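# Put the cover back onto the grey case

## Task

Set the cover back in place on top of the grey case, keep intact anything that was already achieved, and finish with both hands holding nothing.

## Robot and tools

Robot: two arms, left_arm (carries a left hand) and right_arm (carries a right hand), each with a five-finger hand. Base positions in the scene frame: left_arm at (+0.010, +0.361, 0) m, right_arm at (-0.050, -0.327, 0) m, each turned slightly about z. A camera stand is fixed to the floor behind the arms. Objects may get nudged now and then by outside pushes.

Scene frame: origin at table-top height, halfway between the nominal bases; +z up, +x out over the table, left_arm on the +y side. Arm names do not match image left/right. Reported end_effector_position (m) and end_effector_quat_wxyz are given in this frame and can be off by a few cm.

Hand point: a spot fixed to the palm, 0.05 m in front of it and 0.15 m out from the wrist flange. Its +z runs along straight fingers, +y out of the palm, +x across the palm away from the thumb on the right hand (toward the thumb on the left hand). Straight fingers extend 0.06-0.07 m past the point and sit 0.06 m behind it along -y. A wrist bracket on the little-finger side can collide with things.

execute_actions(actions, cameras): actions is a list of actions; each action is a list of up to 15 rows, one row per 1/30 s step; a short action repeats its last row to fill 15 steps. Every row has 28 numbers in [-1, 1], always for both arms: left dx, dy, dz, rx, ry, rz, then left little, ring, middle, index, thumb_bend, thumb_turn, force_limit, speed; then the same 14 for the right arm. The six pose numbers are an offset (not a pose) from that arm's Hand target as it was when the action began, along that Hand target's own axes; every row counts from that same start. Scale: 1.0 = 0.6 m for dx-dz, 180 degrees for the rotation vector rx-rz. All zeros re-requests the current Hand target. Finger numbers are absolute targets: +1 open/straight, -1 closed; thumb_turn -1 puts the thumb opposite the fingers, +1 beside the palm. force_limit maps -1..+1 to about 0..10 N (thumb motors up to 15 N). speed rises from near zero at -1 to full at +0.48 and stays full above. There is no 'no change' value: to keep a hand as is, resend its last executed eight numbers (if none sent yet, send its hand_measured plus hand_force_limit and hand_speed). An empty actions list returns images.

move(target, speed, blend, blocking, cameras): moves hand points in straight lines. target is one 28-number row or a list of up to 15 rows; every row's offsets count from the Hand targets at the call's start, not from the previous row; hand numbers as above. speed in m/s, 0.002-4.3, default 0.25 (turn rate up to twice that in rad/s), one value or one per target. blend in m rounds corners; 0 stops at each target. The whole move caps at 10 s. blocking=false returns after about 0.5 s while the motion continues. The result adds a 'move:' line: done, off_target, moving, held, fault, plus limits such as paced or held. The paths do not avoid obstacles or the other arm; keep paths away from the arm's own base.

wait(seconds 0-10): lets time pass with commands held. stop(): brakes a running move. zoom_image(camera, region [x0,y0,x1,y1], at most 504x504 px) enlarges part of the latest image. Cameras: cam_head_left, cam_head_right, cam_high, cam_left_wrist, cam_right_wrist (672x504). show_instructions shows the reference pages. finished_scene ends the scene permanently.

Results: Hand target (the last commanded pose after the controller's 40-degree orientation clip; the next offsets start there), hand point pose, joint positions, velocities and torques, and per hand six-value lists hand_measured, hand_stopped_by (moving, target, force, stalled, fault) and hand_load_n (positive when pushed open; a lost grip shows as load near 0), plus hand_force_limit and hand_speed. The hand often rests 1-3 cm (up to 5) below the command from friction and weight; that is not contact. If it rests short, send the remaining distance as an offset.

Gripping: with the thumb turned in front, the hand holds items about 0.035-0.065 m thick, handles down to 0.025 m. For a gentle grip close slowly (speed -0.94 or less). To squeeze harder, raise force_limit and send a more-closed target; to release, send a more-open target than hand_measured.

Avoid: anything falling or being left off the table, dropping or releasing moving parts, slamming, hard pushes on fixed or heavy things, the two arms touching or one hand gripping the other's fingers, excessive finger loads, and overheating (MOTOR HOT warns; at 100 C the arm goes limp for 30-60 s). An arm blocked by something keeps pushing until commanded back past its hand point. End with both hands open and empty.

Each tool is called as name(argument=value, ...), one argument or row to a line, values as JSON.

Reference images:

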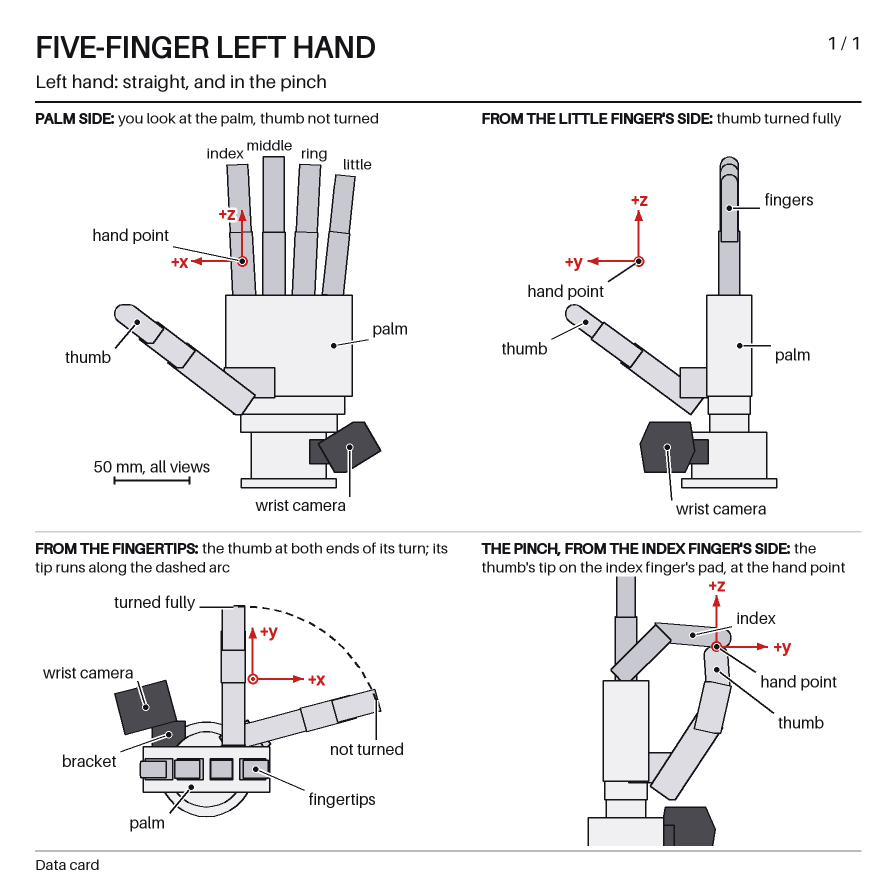

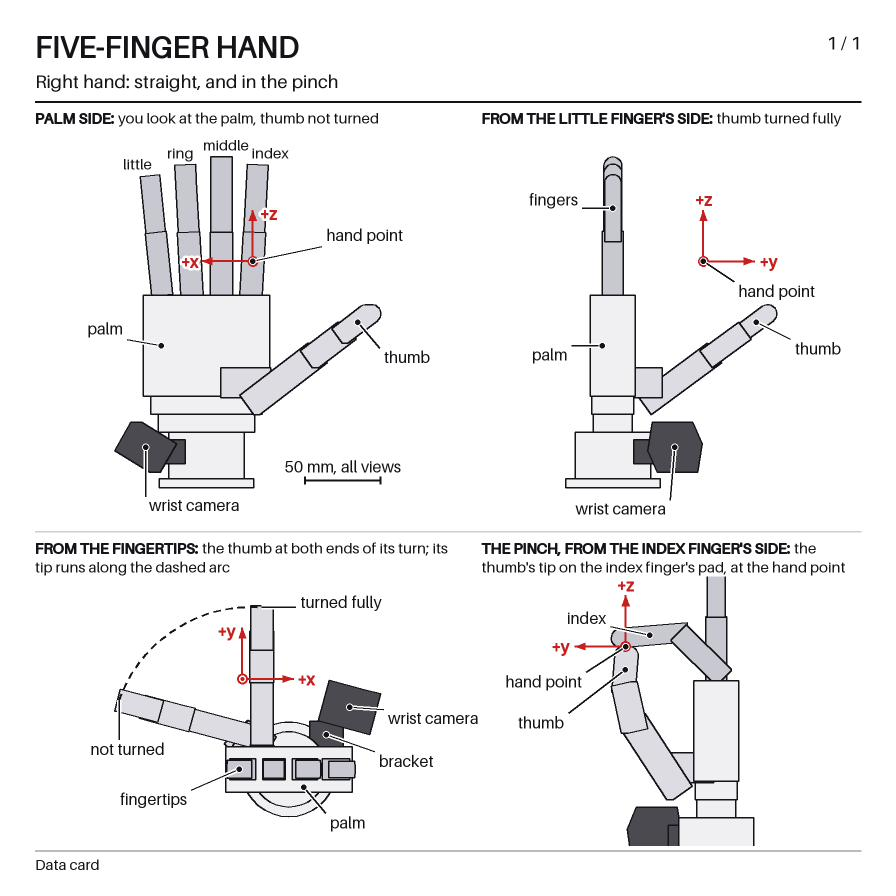

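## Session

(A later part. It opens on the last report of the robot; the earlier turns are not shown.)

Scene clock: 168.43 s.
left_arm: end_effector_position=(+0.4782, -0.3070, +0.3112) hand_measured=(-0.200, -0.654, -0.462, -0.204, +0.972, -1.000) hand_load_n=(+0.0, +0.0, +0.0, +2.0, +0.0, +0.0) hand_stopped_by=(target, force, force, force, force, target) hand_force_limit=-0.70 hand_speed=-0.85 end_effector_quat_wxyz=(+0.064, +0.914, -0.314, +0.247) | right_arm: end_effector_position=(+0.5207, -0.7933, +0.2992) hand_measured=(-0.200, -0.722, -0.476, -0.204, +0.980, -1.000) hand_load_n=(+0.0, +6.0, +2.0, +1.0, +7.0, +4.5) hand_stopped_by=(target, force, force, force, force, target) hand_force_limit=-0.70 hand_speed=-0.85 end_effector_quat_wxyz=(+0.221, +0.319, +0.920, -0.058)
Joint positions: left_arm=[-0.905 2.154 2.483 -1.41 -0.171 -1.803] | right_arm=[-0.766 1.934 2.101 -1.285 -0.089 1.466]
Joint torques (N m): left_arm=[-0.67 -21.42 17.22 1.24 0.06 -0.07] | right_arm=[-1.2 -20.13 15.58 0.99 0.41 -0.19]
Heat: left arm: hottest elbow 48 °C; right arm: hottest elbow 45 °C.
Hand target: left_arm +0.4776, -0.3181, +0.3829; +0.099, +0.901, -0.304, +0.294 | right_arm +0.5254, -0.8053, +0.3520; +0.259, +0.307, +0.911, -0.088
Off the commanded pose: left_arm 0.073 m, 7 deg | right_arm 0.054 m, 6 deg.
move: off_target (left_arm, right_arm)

move(
  target=[-0.0749,-0.1363,-0.0753,0.0243,0,-0.0332,-0.2,-1,-0.7,-0.4,0,-1,-0.7,-0.85,0.0077,0.2118,-0.0481,-0.0218,0,-0.0349,-0.2,-1,-0.7,-0.4,0,-1,-0.7,-0.85],
  speed=0.1,
  cameras=["cam_head_left","cam_high","cam_left_wrist","cam_right_wrist"],
)

Scene clock: 172.73 s.
left_arm: end_effector_position=(+0.4718, -0.2122, +0.3234) hand_measured=(-0.200, -0.654, -0.462, -0.204, +0.972, -1.000) hand_load_n=(+0.0, +0.0, +0.0, +2.0, +0.0, +0.0) hand_stopped_by=(target, force, force, force, force, target) hand_force_limit=-0.70 hand_speed=-0.85 end_effector_quat_wxyz=(+0.041, +0.931, -0.267, +0.245) | right_arm: end_effector_position=(+0.5803, -0.6905, +0.3073) hand_measured=(-0.200, -0.722, -0.476, -0.204, +0.980, -1.000) hand_load_n=(+0.0, +6.0, +3.0, +2.0, +8.0, +3.5) hand_stopped_by=(target, force, force, force, force, target) hand_force_limit=-0.70 hand_speed=-0.85 end_effector_quat_wxyz=(+0.215, +0.260, +0.941, -0.042)
Joint positions: left_arm=[-0.847 1.872 2.074 -1.311 -0.204 -1.845] | right_arm=[-0.599 1.915 2.101 -1.321 -0.07 1.499]
Joint torques (N m): left_arm=[0.15 -20.95 12.68 2.81 -0.04 -0.22] | right_arm=[-0.38 -21.54 15.31 0.98 0.62 -0.1]
Heat: left arm: hottest elbow 48 °C; right arm: hottest elbow 46 °C.
Hand target: left_arm +0.4771, -0.2148, +0.3927; +0.080, +0.919, -0.245, +0.299 | right_arm +0.5870, -0.6926, +0.3742; +0.265, +0.248, +0.929, -0.070
Off the commanded pose: left_arm 0.070 m, 8 deg | right_arm 0.067 m, 7 deg.
move: off_target (left_arm, right_arm)
Images, in order (width x height): cam_head_left 672x504, cam_high 672x504, cam_left_wrist 672x504, cam_right_wrist 672x504.

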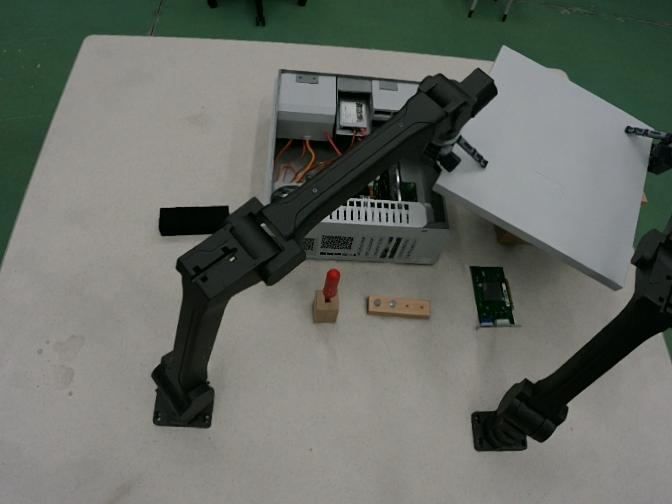

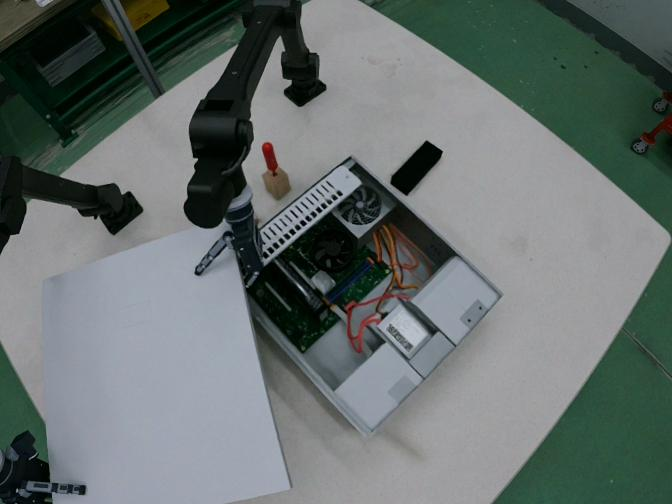

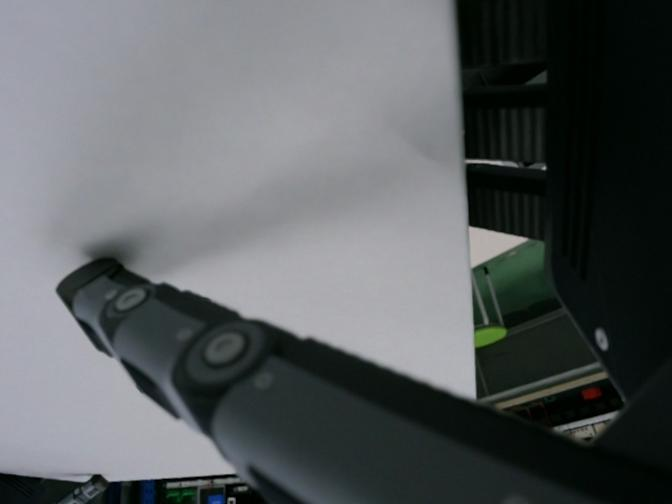

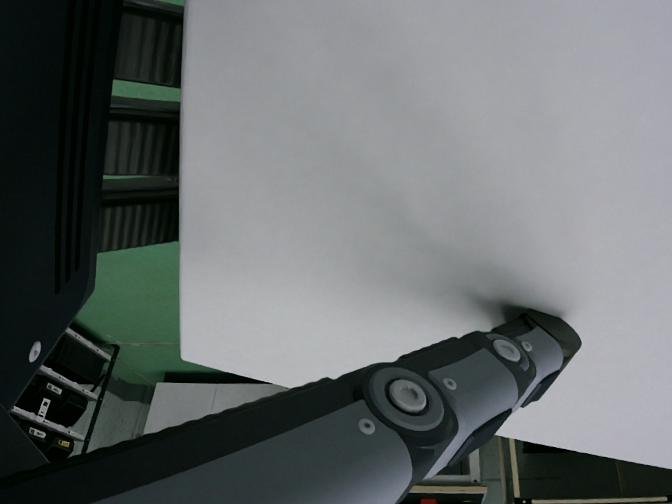

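move(
  target=[
    [0.0148,0,-0.0202,0,0,0,-0.2,-1,-0.7,-0.4,0,-1,-0.7,-0.85,-0.0309,0,-0.0495,0,0,0,-0.2,-1,-0.7,-0.4,0,-1,-0.7,-0.85],
    [-0.0516,-0.1468,-0.0687,0.0243,0,-0.0332,-0.2,-1,-0.7,-0.4,0,-1,-0.7,-0.85,-0.021,0.226,-0.0557,-0.0218,0,-0.0349,-0.2,-1,-0.7,-0.4,0,-1,-0.7,-0.85],
  ],
  speed=0.1,
  cameras=["cam_head_left","cam_high"],
)

Scene clock: 177.80 s.
left_arm: end_effector_position=(+0.4727, -0.1126, +0.3514) hand_measured=(-0.200, -0.654, -0.462, -0.204, +0.972, -1.000) hand_load_n=(+0.0, +0.0, +0.0, +1.5, -0.5, -0.5) hand_stopped_by=(target, force, force, force, force, target) hand_force_limit=-0.70 hand_speed=-0.85 end_effector_quat_wxyz=(+0.027, +0.945, -0.206, +0.254) | right_arm: end_effector_position=(+0.6410, -0.5725, +0.3597) hand_measured=(-0.200, -0.722, -0.476, -0.204, +0.980, -1.000) hand_load_n=(+0.0, +9.0, +1.5, +0.0, +7.0, +5.0) hand_stopped_by=(target, force, force, force, force, target) hand_force_limit=-0.70 hand_speed=-0.85 end_effector_quat_wxyz=(+0.227, +0.197, +0.953, -0.037)
Joint positions: left_arm=[-0.759 1.654 1.845 -1.292 -0.227 -1.879] | right_arm=[-0.404 1.95 2.29 -1.448 -0.03 1.553]
Joint torques (N m): left_arm=[-0.44 -16.85 12.19 2.69 -0.07 -0.29] | right_arm=[-0.26 -19.66 15.32 0.99 0.44 -0.09]
Heat: left arm: hottest elbow 48 °C; right arm: hottest elbow 46 °C.
Hand target: left_arm +0.4782, -0.1138, +0.4078; +0.061, +0.933, -0.185, +0.304 | right_arm +0.6485, -0.5715, +0.4094; +0.269, +0.187, +0.943, -0.053
Off the commanded pose: left_arm 0.057 m, 7 deg | right_arm 0.050 m, 5 deg.
move: off_target (left_arm, right_arm)
Images, in order (width x height): cam_head_left 672x504, cam_high 672x504.

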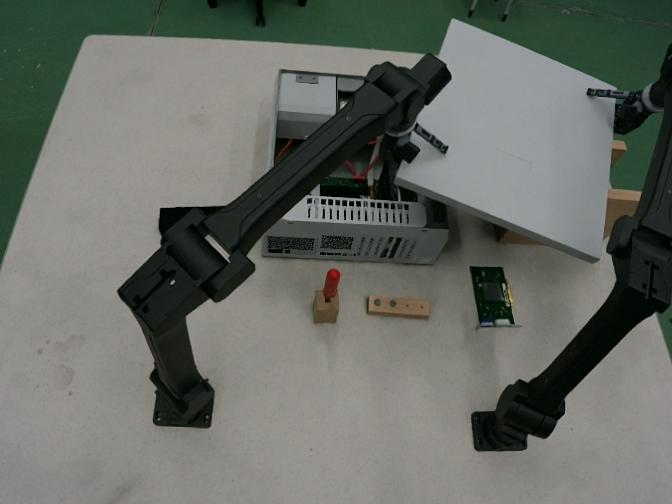

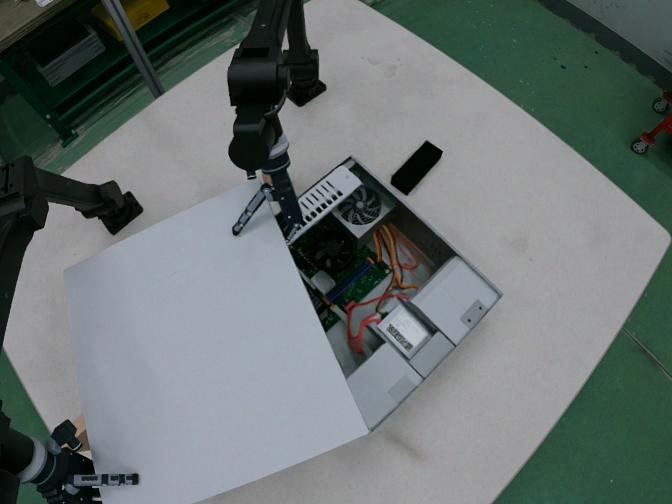

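move(
  target=[-0.0529,-0.1877,-0.0387,0.0262,-0.008,-0.0359,-0.2,-1,-0.7,-0.4,0,-1,-0.7,-0.85,-0.0038,0.2703,0.0181,-0.0235,-0.008,-0.0377,-0.2,-1,-0.7,-0.4,0,-1,-0.7,-0.85],
  speed=0.1,
  cameras=["cam_head_left","cam_high"],
)

Scene clock: 182.73 s.
left_arm: end_effector_position=(+0.4836, +0.0050, +0.3533) hand_measured=(-0.200, -0.654, -0.462, -0.204, +0.972, -1.000) hand_load_n=(+0.0, +0.0, +0.0, +2.0, +0.0, +0.0) hand_stopped_by=(target, force, force, force, force, target) hand_force_limit=-0.70 hand_speed=-0.85 end_effector_quat_wxyz=(+0.009, +0.960, -0.133, +0.247) | right_arm: end_effector_position=(+0.7103, -0.4276, +0.3597) hand_measured=(-0.200, -0.722, -0.476, -0.204, +0.980, -1.000) hand_load_n=(+0.0, +3.5, +3.0, +3.0, +8.0, +7.5) hand_stopped_by=(target, force, force, force, force, target) hand_force_limit=-0.70 hand_speed=-0.85 end_effector_quat_wxyz=(+0.247, +0.136, +0.959, -0.021)
Joint positions: left_arm=[-0.603 1.475 1.644 -1.285 -0.215 -1.881] | right_arm=[-0.176 2.025 2.394 -1.439 0.01 1.646]
Joint torques (N m): left_arm=[0.03 -15.09 12.75 2.35 0.09 -0.06] | right_arm=[-0.03 -19.78 14.93 1.16 0.93 -0.23]
Heat: left arm: hottest elbow 48 °C; right arm: hottest elbow 46 °C.
Hand target: left_arm +0.4849, +0.0053, +0.4080; +0.037, +0.947, -0.120, +0.296 | right_arm +0.7174, -0.4245, +0.4016; +0.284, +0.120, +0.951, -0.036
Off the commanded pose: left_arm 0.055 m, 7 deg | right_arm 0.042 m, 5 deg.
move: off_target (left_arm, right_arm)
Images, in order (width x height): cam_head_left 672x504, cam_high 672x504.

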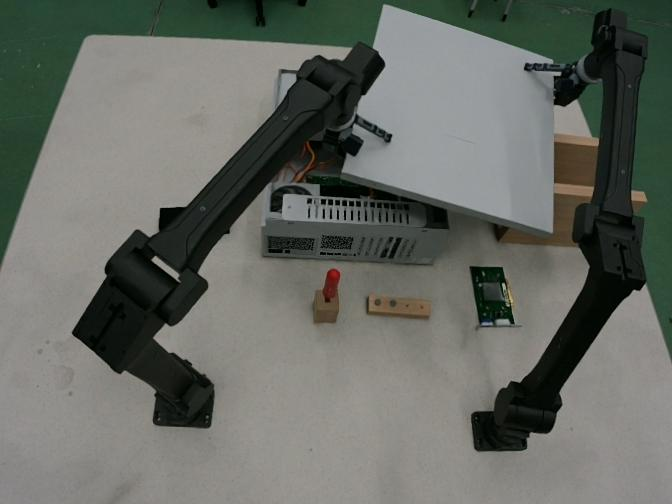

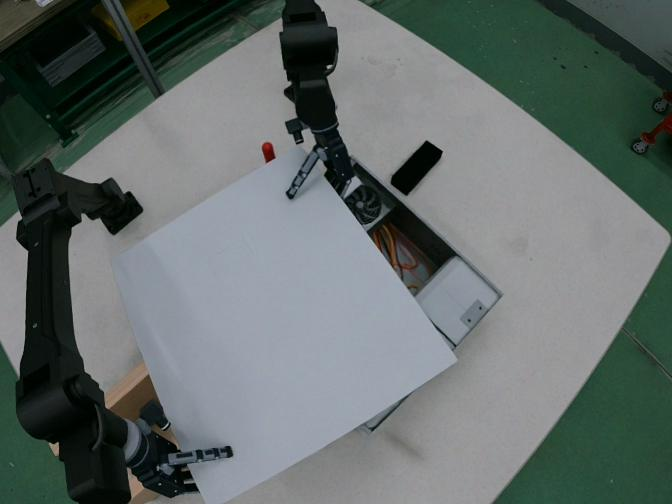

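move(
  target=[-0.0531,-0.1572,0.0240,0.0206,0,-0.0297,-0.2,-1,-0.7,-0.4,0,-1,-0.7,-0.85,-0.0018,0.2228,0.0611,-0.0198,0,-0.0303,-0.2,-1,-0.7,-0.4,0,-1,-0.7,-0.85],
  speed=0.1,
  cameras=["all"],
)

Scene clock: 188.80 s.
left_arm: end_effector_position=(+0.4836, +0.1027, +0.3238) hand_measured=(-0.200, -0.654, -0.462, -0.204, +0.972, -1.000) hand_load_n=(+0.5, +0.0, +0.5, +2.5, +0.0, +0.0) hand_stopped_by=(target, force, force, force, force, target) hand_force_limit=-0.70 hand_speed=-0.85 end_effector_quat_wxyz=(-0.005, +0.968, -0.076, +0.240) | right_arm: end_effector_position=(+0.7652, -0.2962, +0.3307) hand_measured=(-0.200, -0.724, -0.476, -0.204, +0.980, -1.000) hand_load_n=(+0.0, +2.0, +3.0, +4.5, +9.5, +7.5) hand_stopped_by=(target, force, force, force, force, target) hand_force_limit=-0.70 hand_speed=-0.85 end_effector_quat_wxyz=(+0.248, +0.074, +0.966, -0.006)
Joint positions: left_arm=[-0.445 1.335 1.43 -1.218 -0.191 -1.848] | right_arm=[0.006 2.216 2.64 -1.495 0.039 1.694]
Joint torques (N m): left_arm=[-0.32 -13.22 12.94 2.61 0.17 -0.03] | right_arm=[-0.85 -21.6 14.74 1.24 1.1 -0.21]
Heat: left arm: hottest elbow 48 °C; right arm: hottest elbow 47 °C.
Hand target: left_arm +0.4911, +0.1011, +0.3780; +0.020, +0.952, -0.066, +0.297 | right_arm +0.7710, -0.3002, +0.3712; +0.285, +0.066, +0.956, -0.020
Off the commanded pose: left_arm 0.055 m, 7 deg | right_arm 0.041 m, 5 deg.
move: off_target (left_arm, right_arm)

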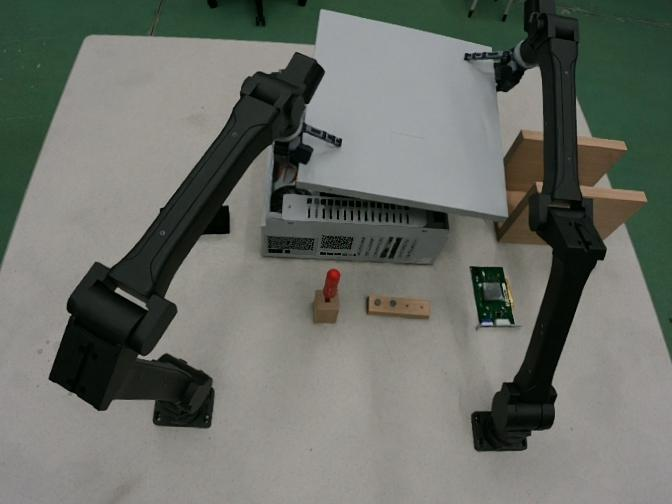

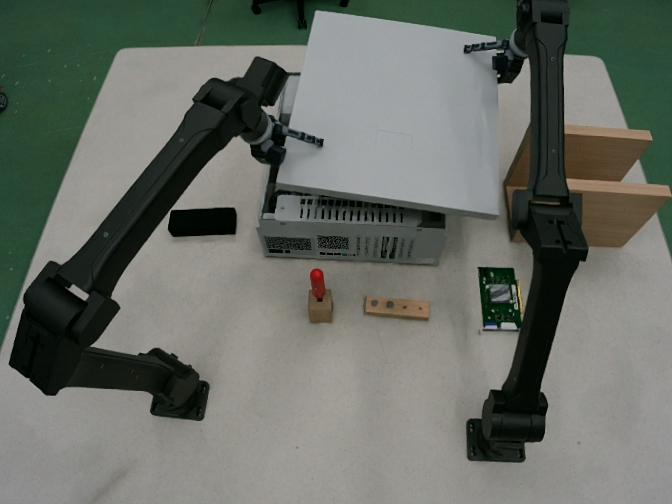

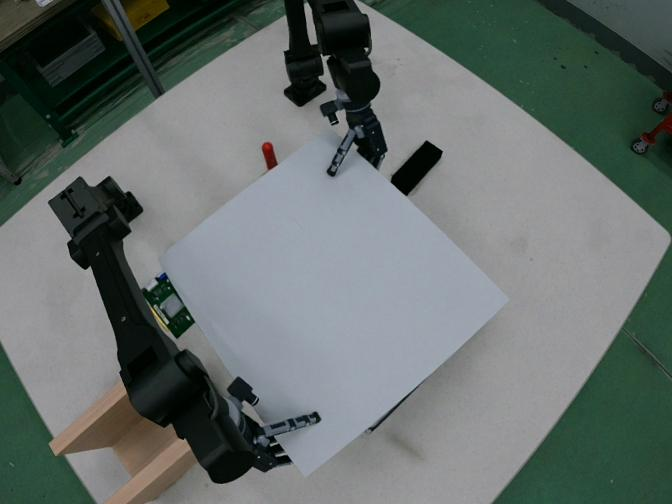

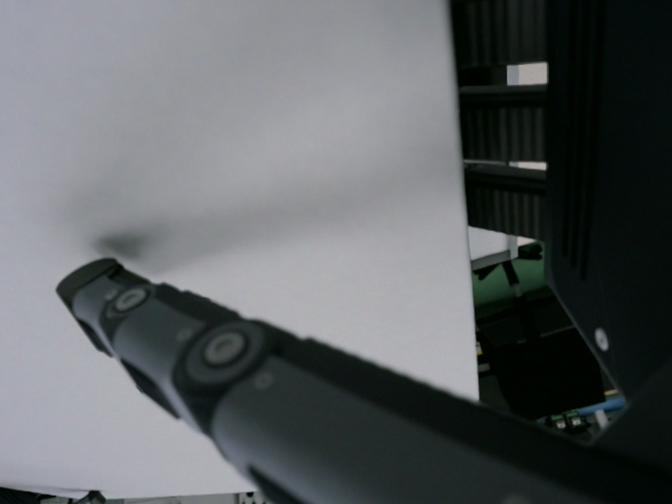

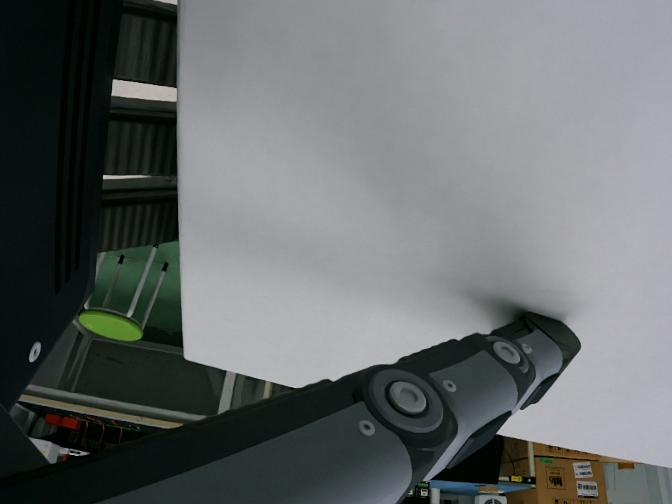

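zoom_image(
  camera="cam_head_left",
  region=[240, 130, 540, 270],
)

zoom_image(
  camera="cam_head_right",
  region=[240, 130, 540, 270],
)

zoom_image(
  camera="cam_head_left",
  region=[280, 0, 540, 130],
)

zoom_image(
  camera="cam_head_right",
  region=[270, 0, 530, 130],
)

Scaled by 1.680 from the camera's 672x504 image, which has a finer 960x720 frame.

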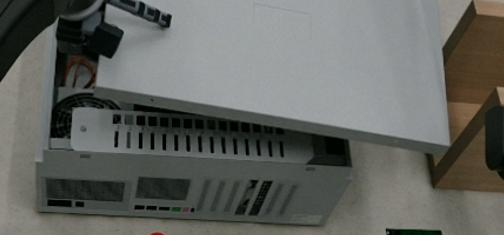

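Scaled by 1.680 from the camera's 672x504 image, which has a finer 960x720 frame.

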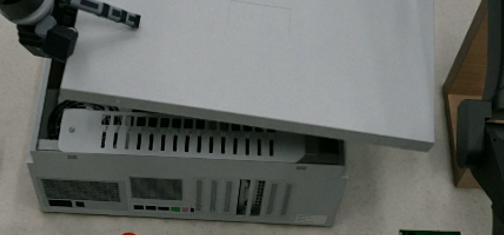

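Scaled by 1.938 from the camera's 672x504 image, which has a finer 960x720 frame.

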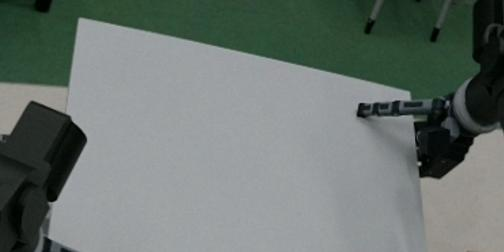

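Scaled by 1.938 from the camera's 672x504 image, which has a finer 960x720 frame.

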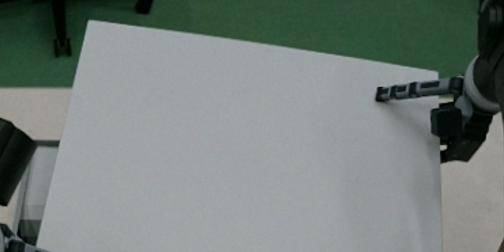

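move(
  target=[-0.0407,-0.1263,0.0833,0.0162,0,-0.0233,-0.2,-1,-0.7,-0.4,0,-1,-0.7,-0.85,-0.0072,0.1783,0.1043,-0.0155,0.0111,-0.0237,-0.2,-1,-0.7,-0.4,0,-1,-0.7,-0.85],
  speed=0.1,
  cameras=["all"],
)

Scene clock: 198.23 s.
left_arm: end_effector_position=(+0.4973, +0.1772, +0.2680) hand_measured=(-0.200, -0.654, -0.462, -0.204, +0.972, -1.000) hand_load_n=(+0.0, +0.5, +0.5, +2.0, +0.0, +0.0) hand_stopped_by=(target, force, force, force, force, target) hand_force_limit=-0.70 hand_speed=-0.85 end_effector_quat_wxyz=(-0.014, +0.971, -0.033, +0.236) | right_arm: end_effector_position=(+0.8103, -0.1957, +0.2731) hand_measured=(-0.200, -0.724, -0.476, -0.204, +0.980, -1.000) hand_load_n=(+0.0, +0.5, +2.0, +6.0, +9.5, +10.5) hand_stopped_by=(target, force, force, force, force, target) hand_force_limit=-0.70 hand_speed=-0.85 end_effector_quat_wxyz=(+0.260, +0.037, +0.965, +0.012)
Joint positions: left_arm=[-0.287 1.286 1.241 -1.073 -0.155 -1.787] | right_arm=[0.127 2.425 2.854 -1.476 0.045 1.734]
Joint torques (N m): left_arm=[-0.21 -12.92 13.01 2.88 0.22 -0.02] | right_arm=[-0.91 -23.59 14.58 2.33 1.29 -0.2]
Heat: left arm: hottest elbow 49 °C; right arm: hottest elbow 49 °C.
Hand target: left_arm +0.5098, +0.1752, +0.3232; +0.006, +0.954, -0.024, +0.298 | right_arm +0.8234, -0.1995, +0.3212; +0.269, +0.024, +0.963, -0.006
Off the commanded pose: left_arm 0.057 m, 8 deg | right_arm 0.050 m, 3 deg.
elbow stopped short (right arm): the move would have taken joint 3 (elbow) straighter than the controller allows.
move: off_target (left_arm, right_arm)

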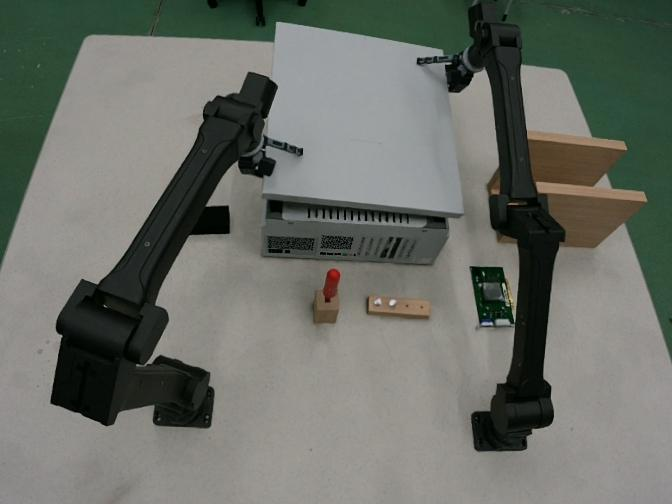

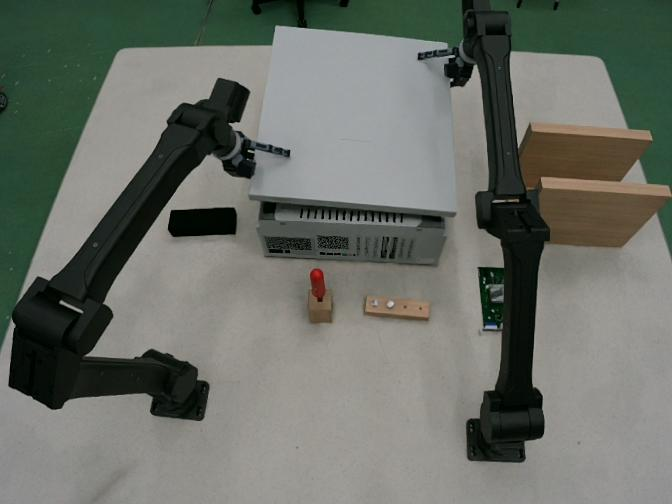

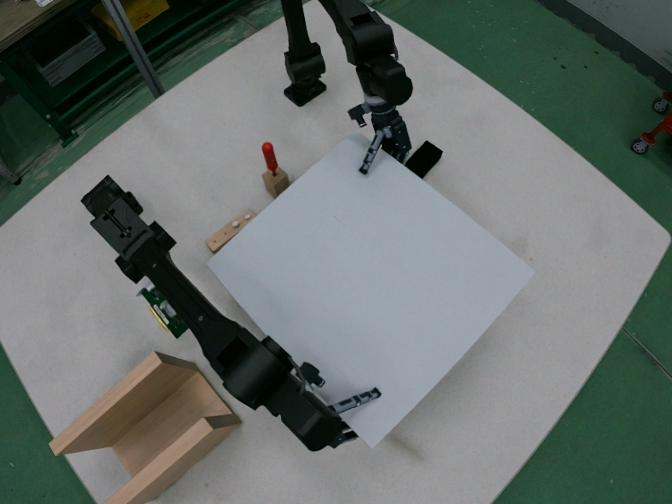

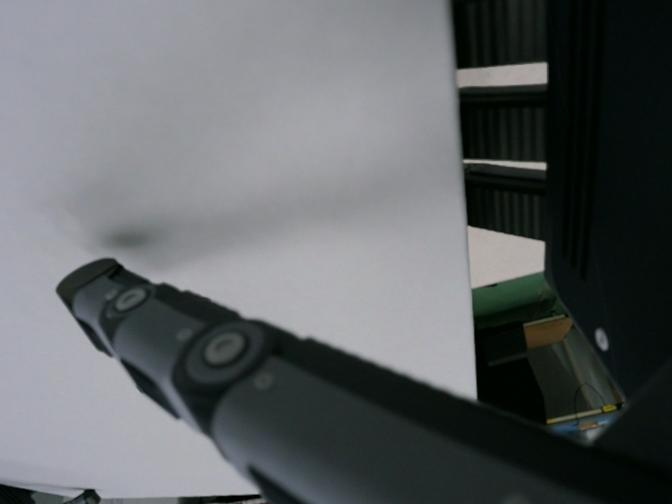

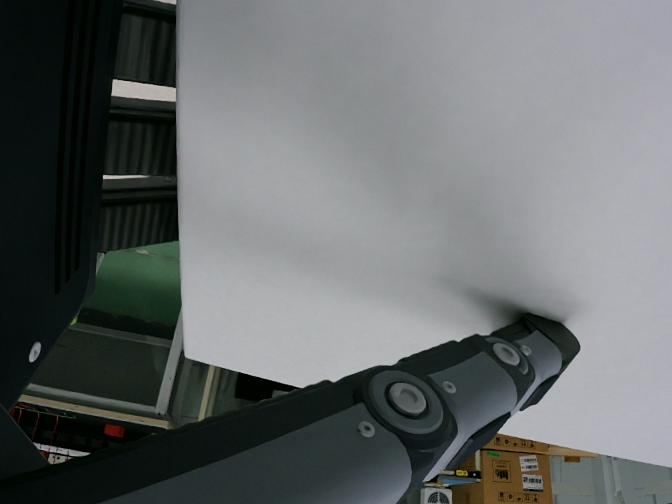

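zoom_image(
  camera="cam_head_left",
  region=[240, 150, 500, 280],
)

zoom_image(
  camera="cam_head_right",
  region=[230, 150, 490, 280],
)

zoom_image(
  camera="cam_head_left",
  region=[240, 0, 500, 130],
)

zoom_image(
  camera="cam_head_right",
  region=[240, 0, 500, 130],
)

Scaled by 1.938 from the camera's 672x504 image, which has a finer 960x720 frame.

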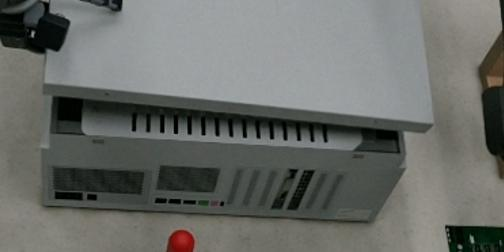

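Scaled by 1.938 from the camera's 672x504 image, which has a finer 960x720 frame.

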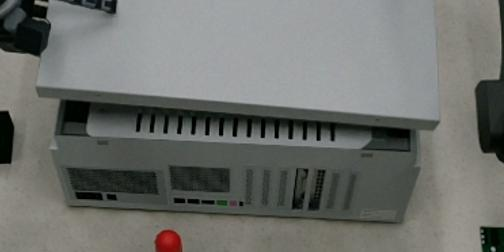

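Scaled by 1.938 from the camera's 672x504 image, which has a finer 960x720 frame.

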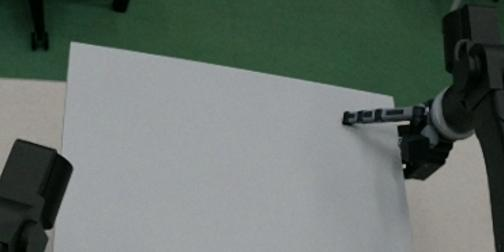

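Scaled by 1.938 from the camera's 672x504 image, which has a finer 960x720 frame.

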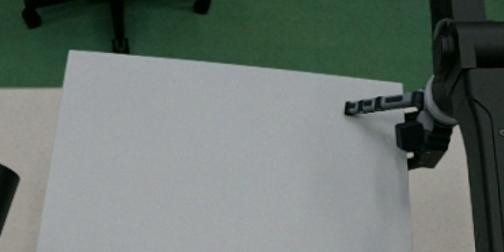

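move(
  target=[-0.0074,0.0070,0.0961,-0.0096,-0.0150,-0.0106,-0.2,-1,-0.7,-0.4,0,-1,-0.7,-0.85,-0.0040,-0.0014,0.0999,0.0102,0.0207,-0.0101,-0.2,-1,-0.7,-0.4,0,-1,-0.7,-0.85],
  speed=0.07,
  cameras=["all"],
)

Scene clock: 207.10 s.
left_arm: end_effector_position=(+0.5196, +0.1721, +0.2294) hand_measured=(-0.200, -0.654, -0.462, -0.204, +0.972, -1.000) hand_load_n=(+0.0, +0.5, +1.0, +2.5, +0.0, +0.0) hand_stopped_by=(target, force, force, force, force, target) hand_force_limit=-0.70 hand_speed=-0.85 end_effector_quat_wxyz=(+0.007, +0.974, -0.026, +0.224) | right_arm: end_effector_position=(+0.8398, -0.1955, +0.2365) hand_measured=(-0.200, -0.724, -0.476, -0.204, +0.980, -1.000) hand_load_n=(-0.5, +0.0, +0.0, +9.5, +12.0, +13.0) hand_stopped_by=(target, force, force, force, force, target) hand_force_limit=-0.70 hand_speed=-0.85 end_effector_quat_wxyz=(+0.279, +0.039, +0.960, +0.008)
Joint positions: left_arm=[-0.263 1.363 1.211 -0.978 -0.103 -1.789] | right_arm=[0.127 2.489 2.859 -1.378 0.059 1.734]
Joint torques (N m): left_arm=[-0.21 -11.52 13.05 2.56 0.29 -0.17] | right_arm=[-1.08 -23.24 14.41 2.58 1.65 -0.33]
Heat: left arm: hottest elbow 49 °C; right arm: hottest elbow 50 °C.
Hand target: left_arm +0.5387, +0.1694, +0.2732; +0.025, +0.961, -0.013, +0.275 | right_arm +0.8564, -0.2019, +0.2711; +0.237, +0.013, +0.971, -0.025
Off the commanded pose: left_arm 0.048 m, 7 deg | right_arm 0.039 m, 7 deg.
elbow stopped short (right arm): the move would have taken joint 3 (elbow) straighter than the controller allows.
move: off_target (left_arm, right_arm)

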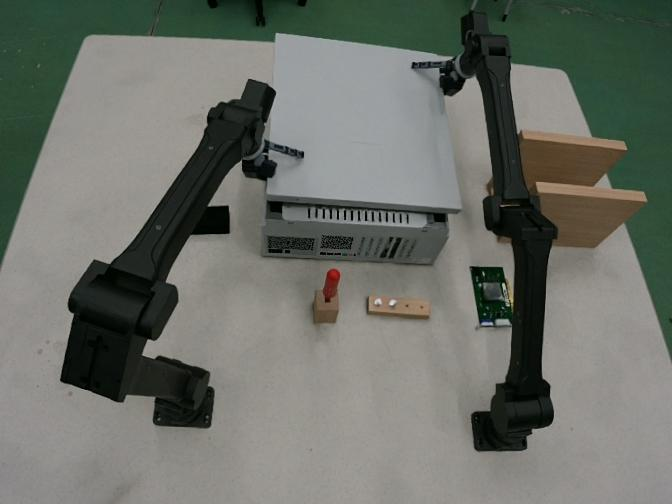

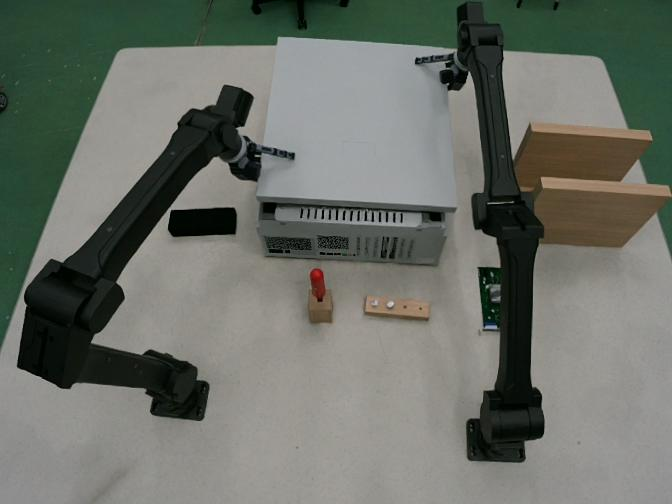

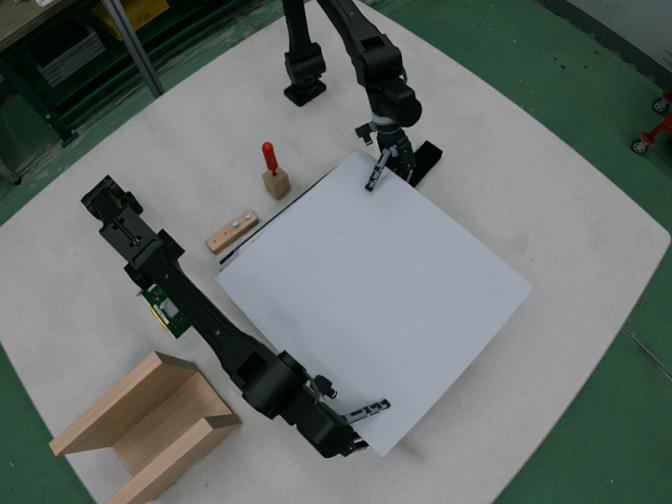

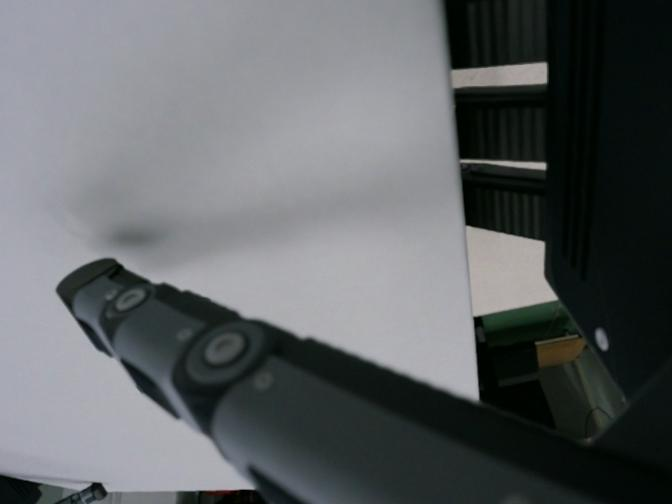

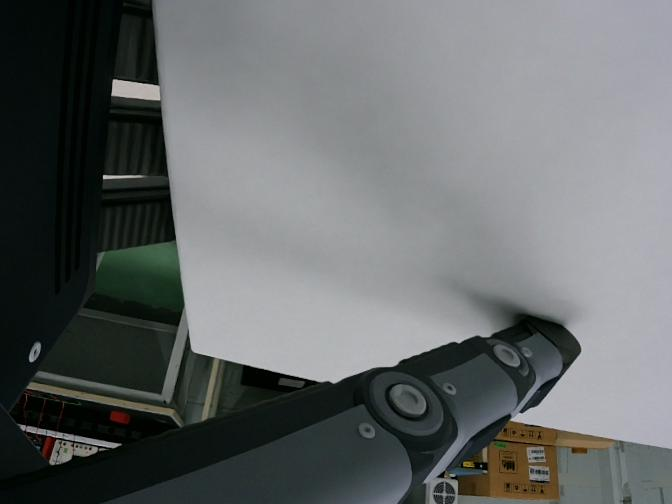

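move(
  target=[-0.0309,-0.0024,0.0494,0,0,0,-0.2,-1,-0.7,-0.4,0,-1,-0.7,-0.85,0.0269,0.0025,0.0517,0,0,0,-0.2,-1,-0.7,-0.4,0,-1,-0.7,-0.85],
  speed=0.07,
  cameras=["all"],
)

zoom_image(
  camera="cam_head_left",
  region=[240, 150, 500, 280],
)

zoom_image(
  camera="cam_head_right",
  region=[230, 150, 490, 280],
)

zoom_image(
  camera="cam_head_left",
  region=[240, 0, 500, 130],
)

zoom_image(
  camera="cam_head_right",
  region=[240, 0, 500, 130],
)

Scene clock: 210.40 s.
left_arm: end_effector_position=(+0.5255, +0.1724, +0.2215) hand_measured=(-0.200, -0.654, -0.462, -0.204, +0.972, -1.000) hand_load_n=(-4.0, +0.0, +0.0, +3.0, +0.0, +0.0) hand_stopped_by=(target, force, force, force, force, target) hand_force_limit=-0.70 hand_speed=-0.85 end_effector_quat_wxyz=(+0.014, +0.969, -0.022, +0.245) | right_arm: end_effector_position=(+0.8434, -0.1956, +0.2355) hand_measured=(-0.200, -0.724, -0.476, -0.204, +0.980, -1.000) hand_load_n=(-3.0, +0.0, +0.0, +9.5, +12.5, +13.5) hand_stopped_by=(target, force, force, force, force, target) hand_force_limit=-0.70 hand_speed=-0.85 end_effector_quat_wxyz=(+0.284, +0.039, +0.958, +0.007)
Joint positions: left_arm=[-0.26 1.357 1.165 -0.893 -0.101 -1.793] | right_arm=[0.127 2.502 2.878 -1.374 0.063 1.733]
Joint torques (N m): left_arm=[-0.5 -10.58 10.63 3.14 0.28 -0.16] | right_arm=[-1.14 -21.54 12.97 2.14 1.46 -0.38]
Heat: left arm: hottest elbow 49 °C; right arm: hottest elbow 50 °C.
Hand target: left_arm +0.5387, +0.1695, +0.2381; +0.025, +0.961, -0.013, +0.275 | right_arm +0.8564, -0.2020, +0.2361; +0.237, +0.013, +0.971, -0.025
Off the commanded pose: left_arm 0.021 m, 4 deg | right_arm 0.014 m, 7 deg.
elbow stopped short (right arm): the move would have taken joint 3 (elbow) straighter than the controller allows.
move: off_target (left_arm, right_arm)

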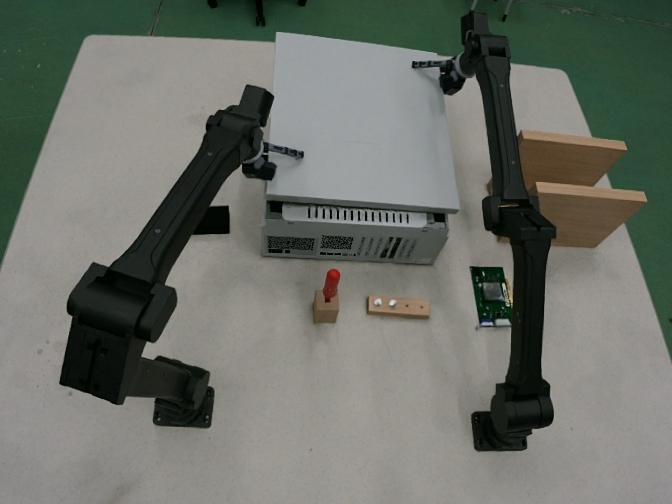

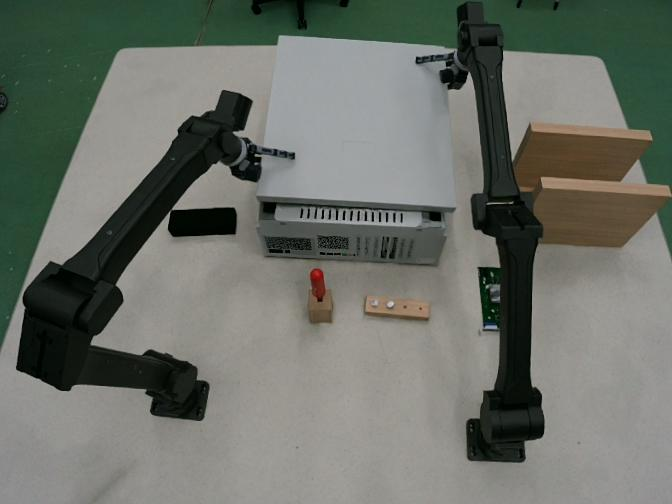

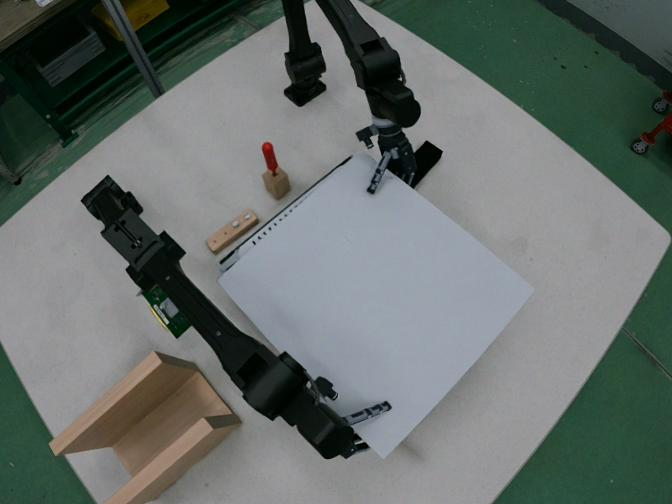

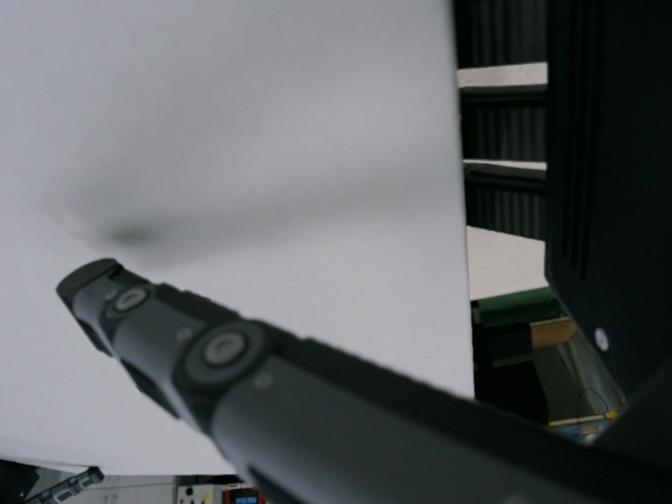

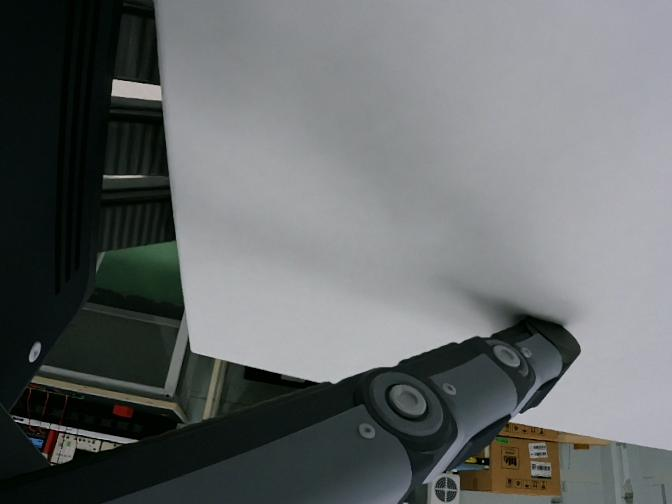

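Scaled by 1.938 from the camera's 672x504 image, which has a finer 960x720 frame.

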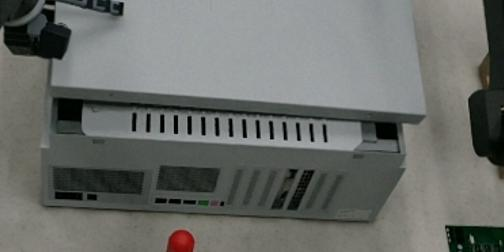

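Scaled by 1.938 from the camera's 672x504 image, which has a finer 960x720 frame.

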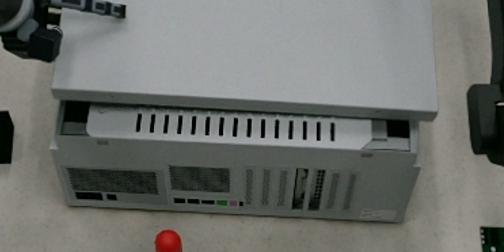

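Scaled by 1.938 from the camera's 672x504 image, which has a finer 960x720 frame.

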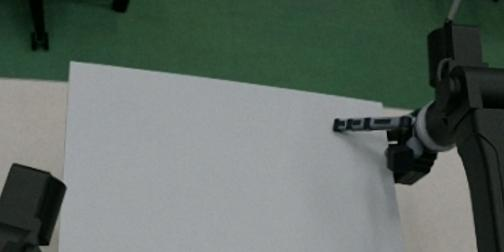

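Scaled by 1.938 from the camera's 672x504 image, which has a finer 960x720 frame.

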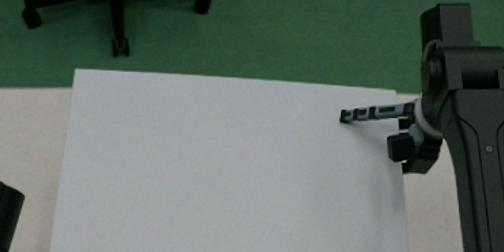

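zoom_image(
  camera="cam_high",
  region=[180, 120, 480, 320],
)

zoom_image(
  camera="cam_high",
  region=[200, 140, 380, 300],
)

Scaled by 1.680 from the camera's 672x504 image, which has a finer 960x720 frame.

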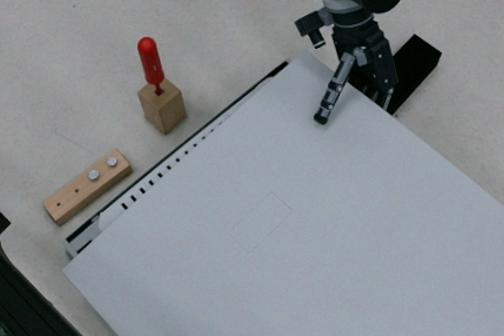

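Scaled by 2.800 from the camera's 672x504 image, which has a finer 960x720 frame.

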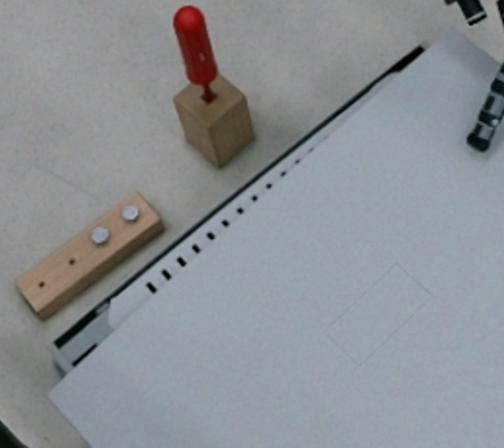

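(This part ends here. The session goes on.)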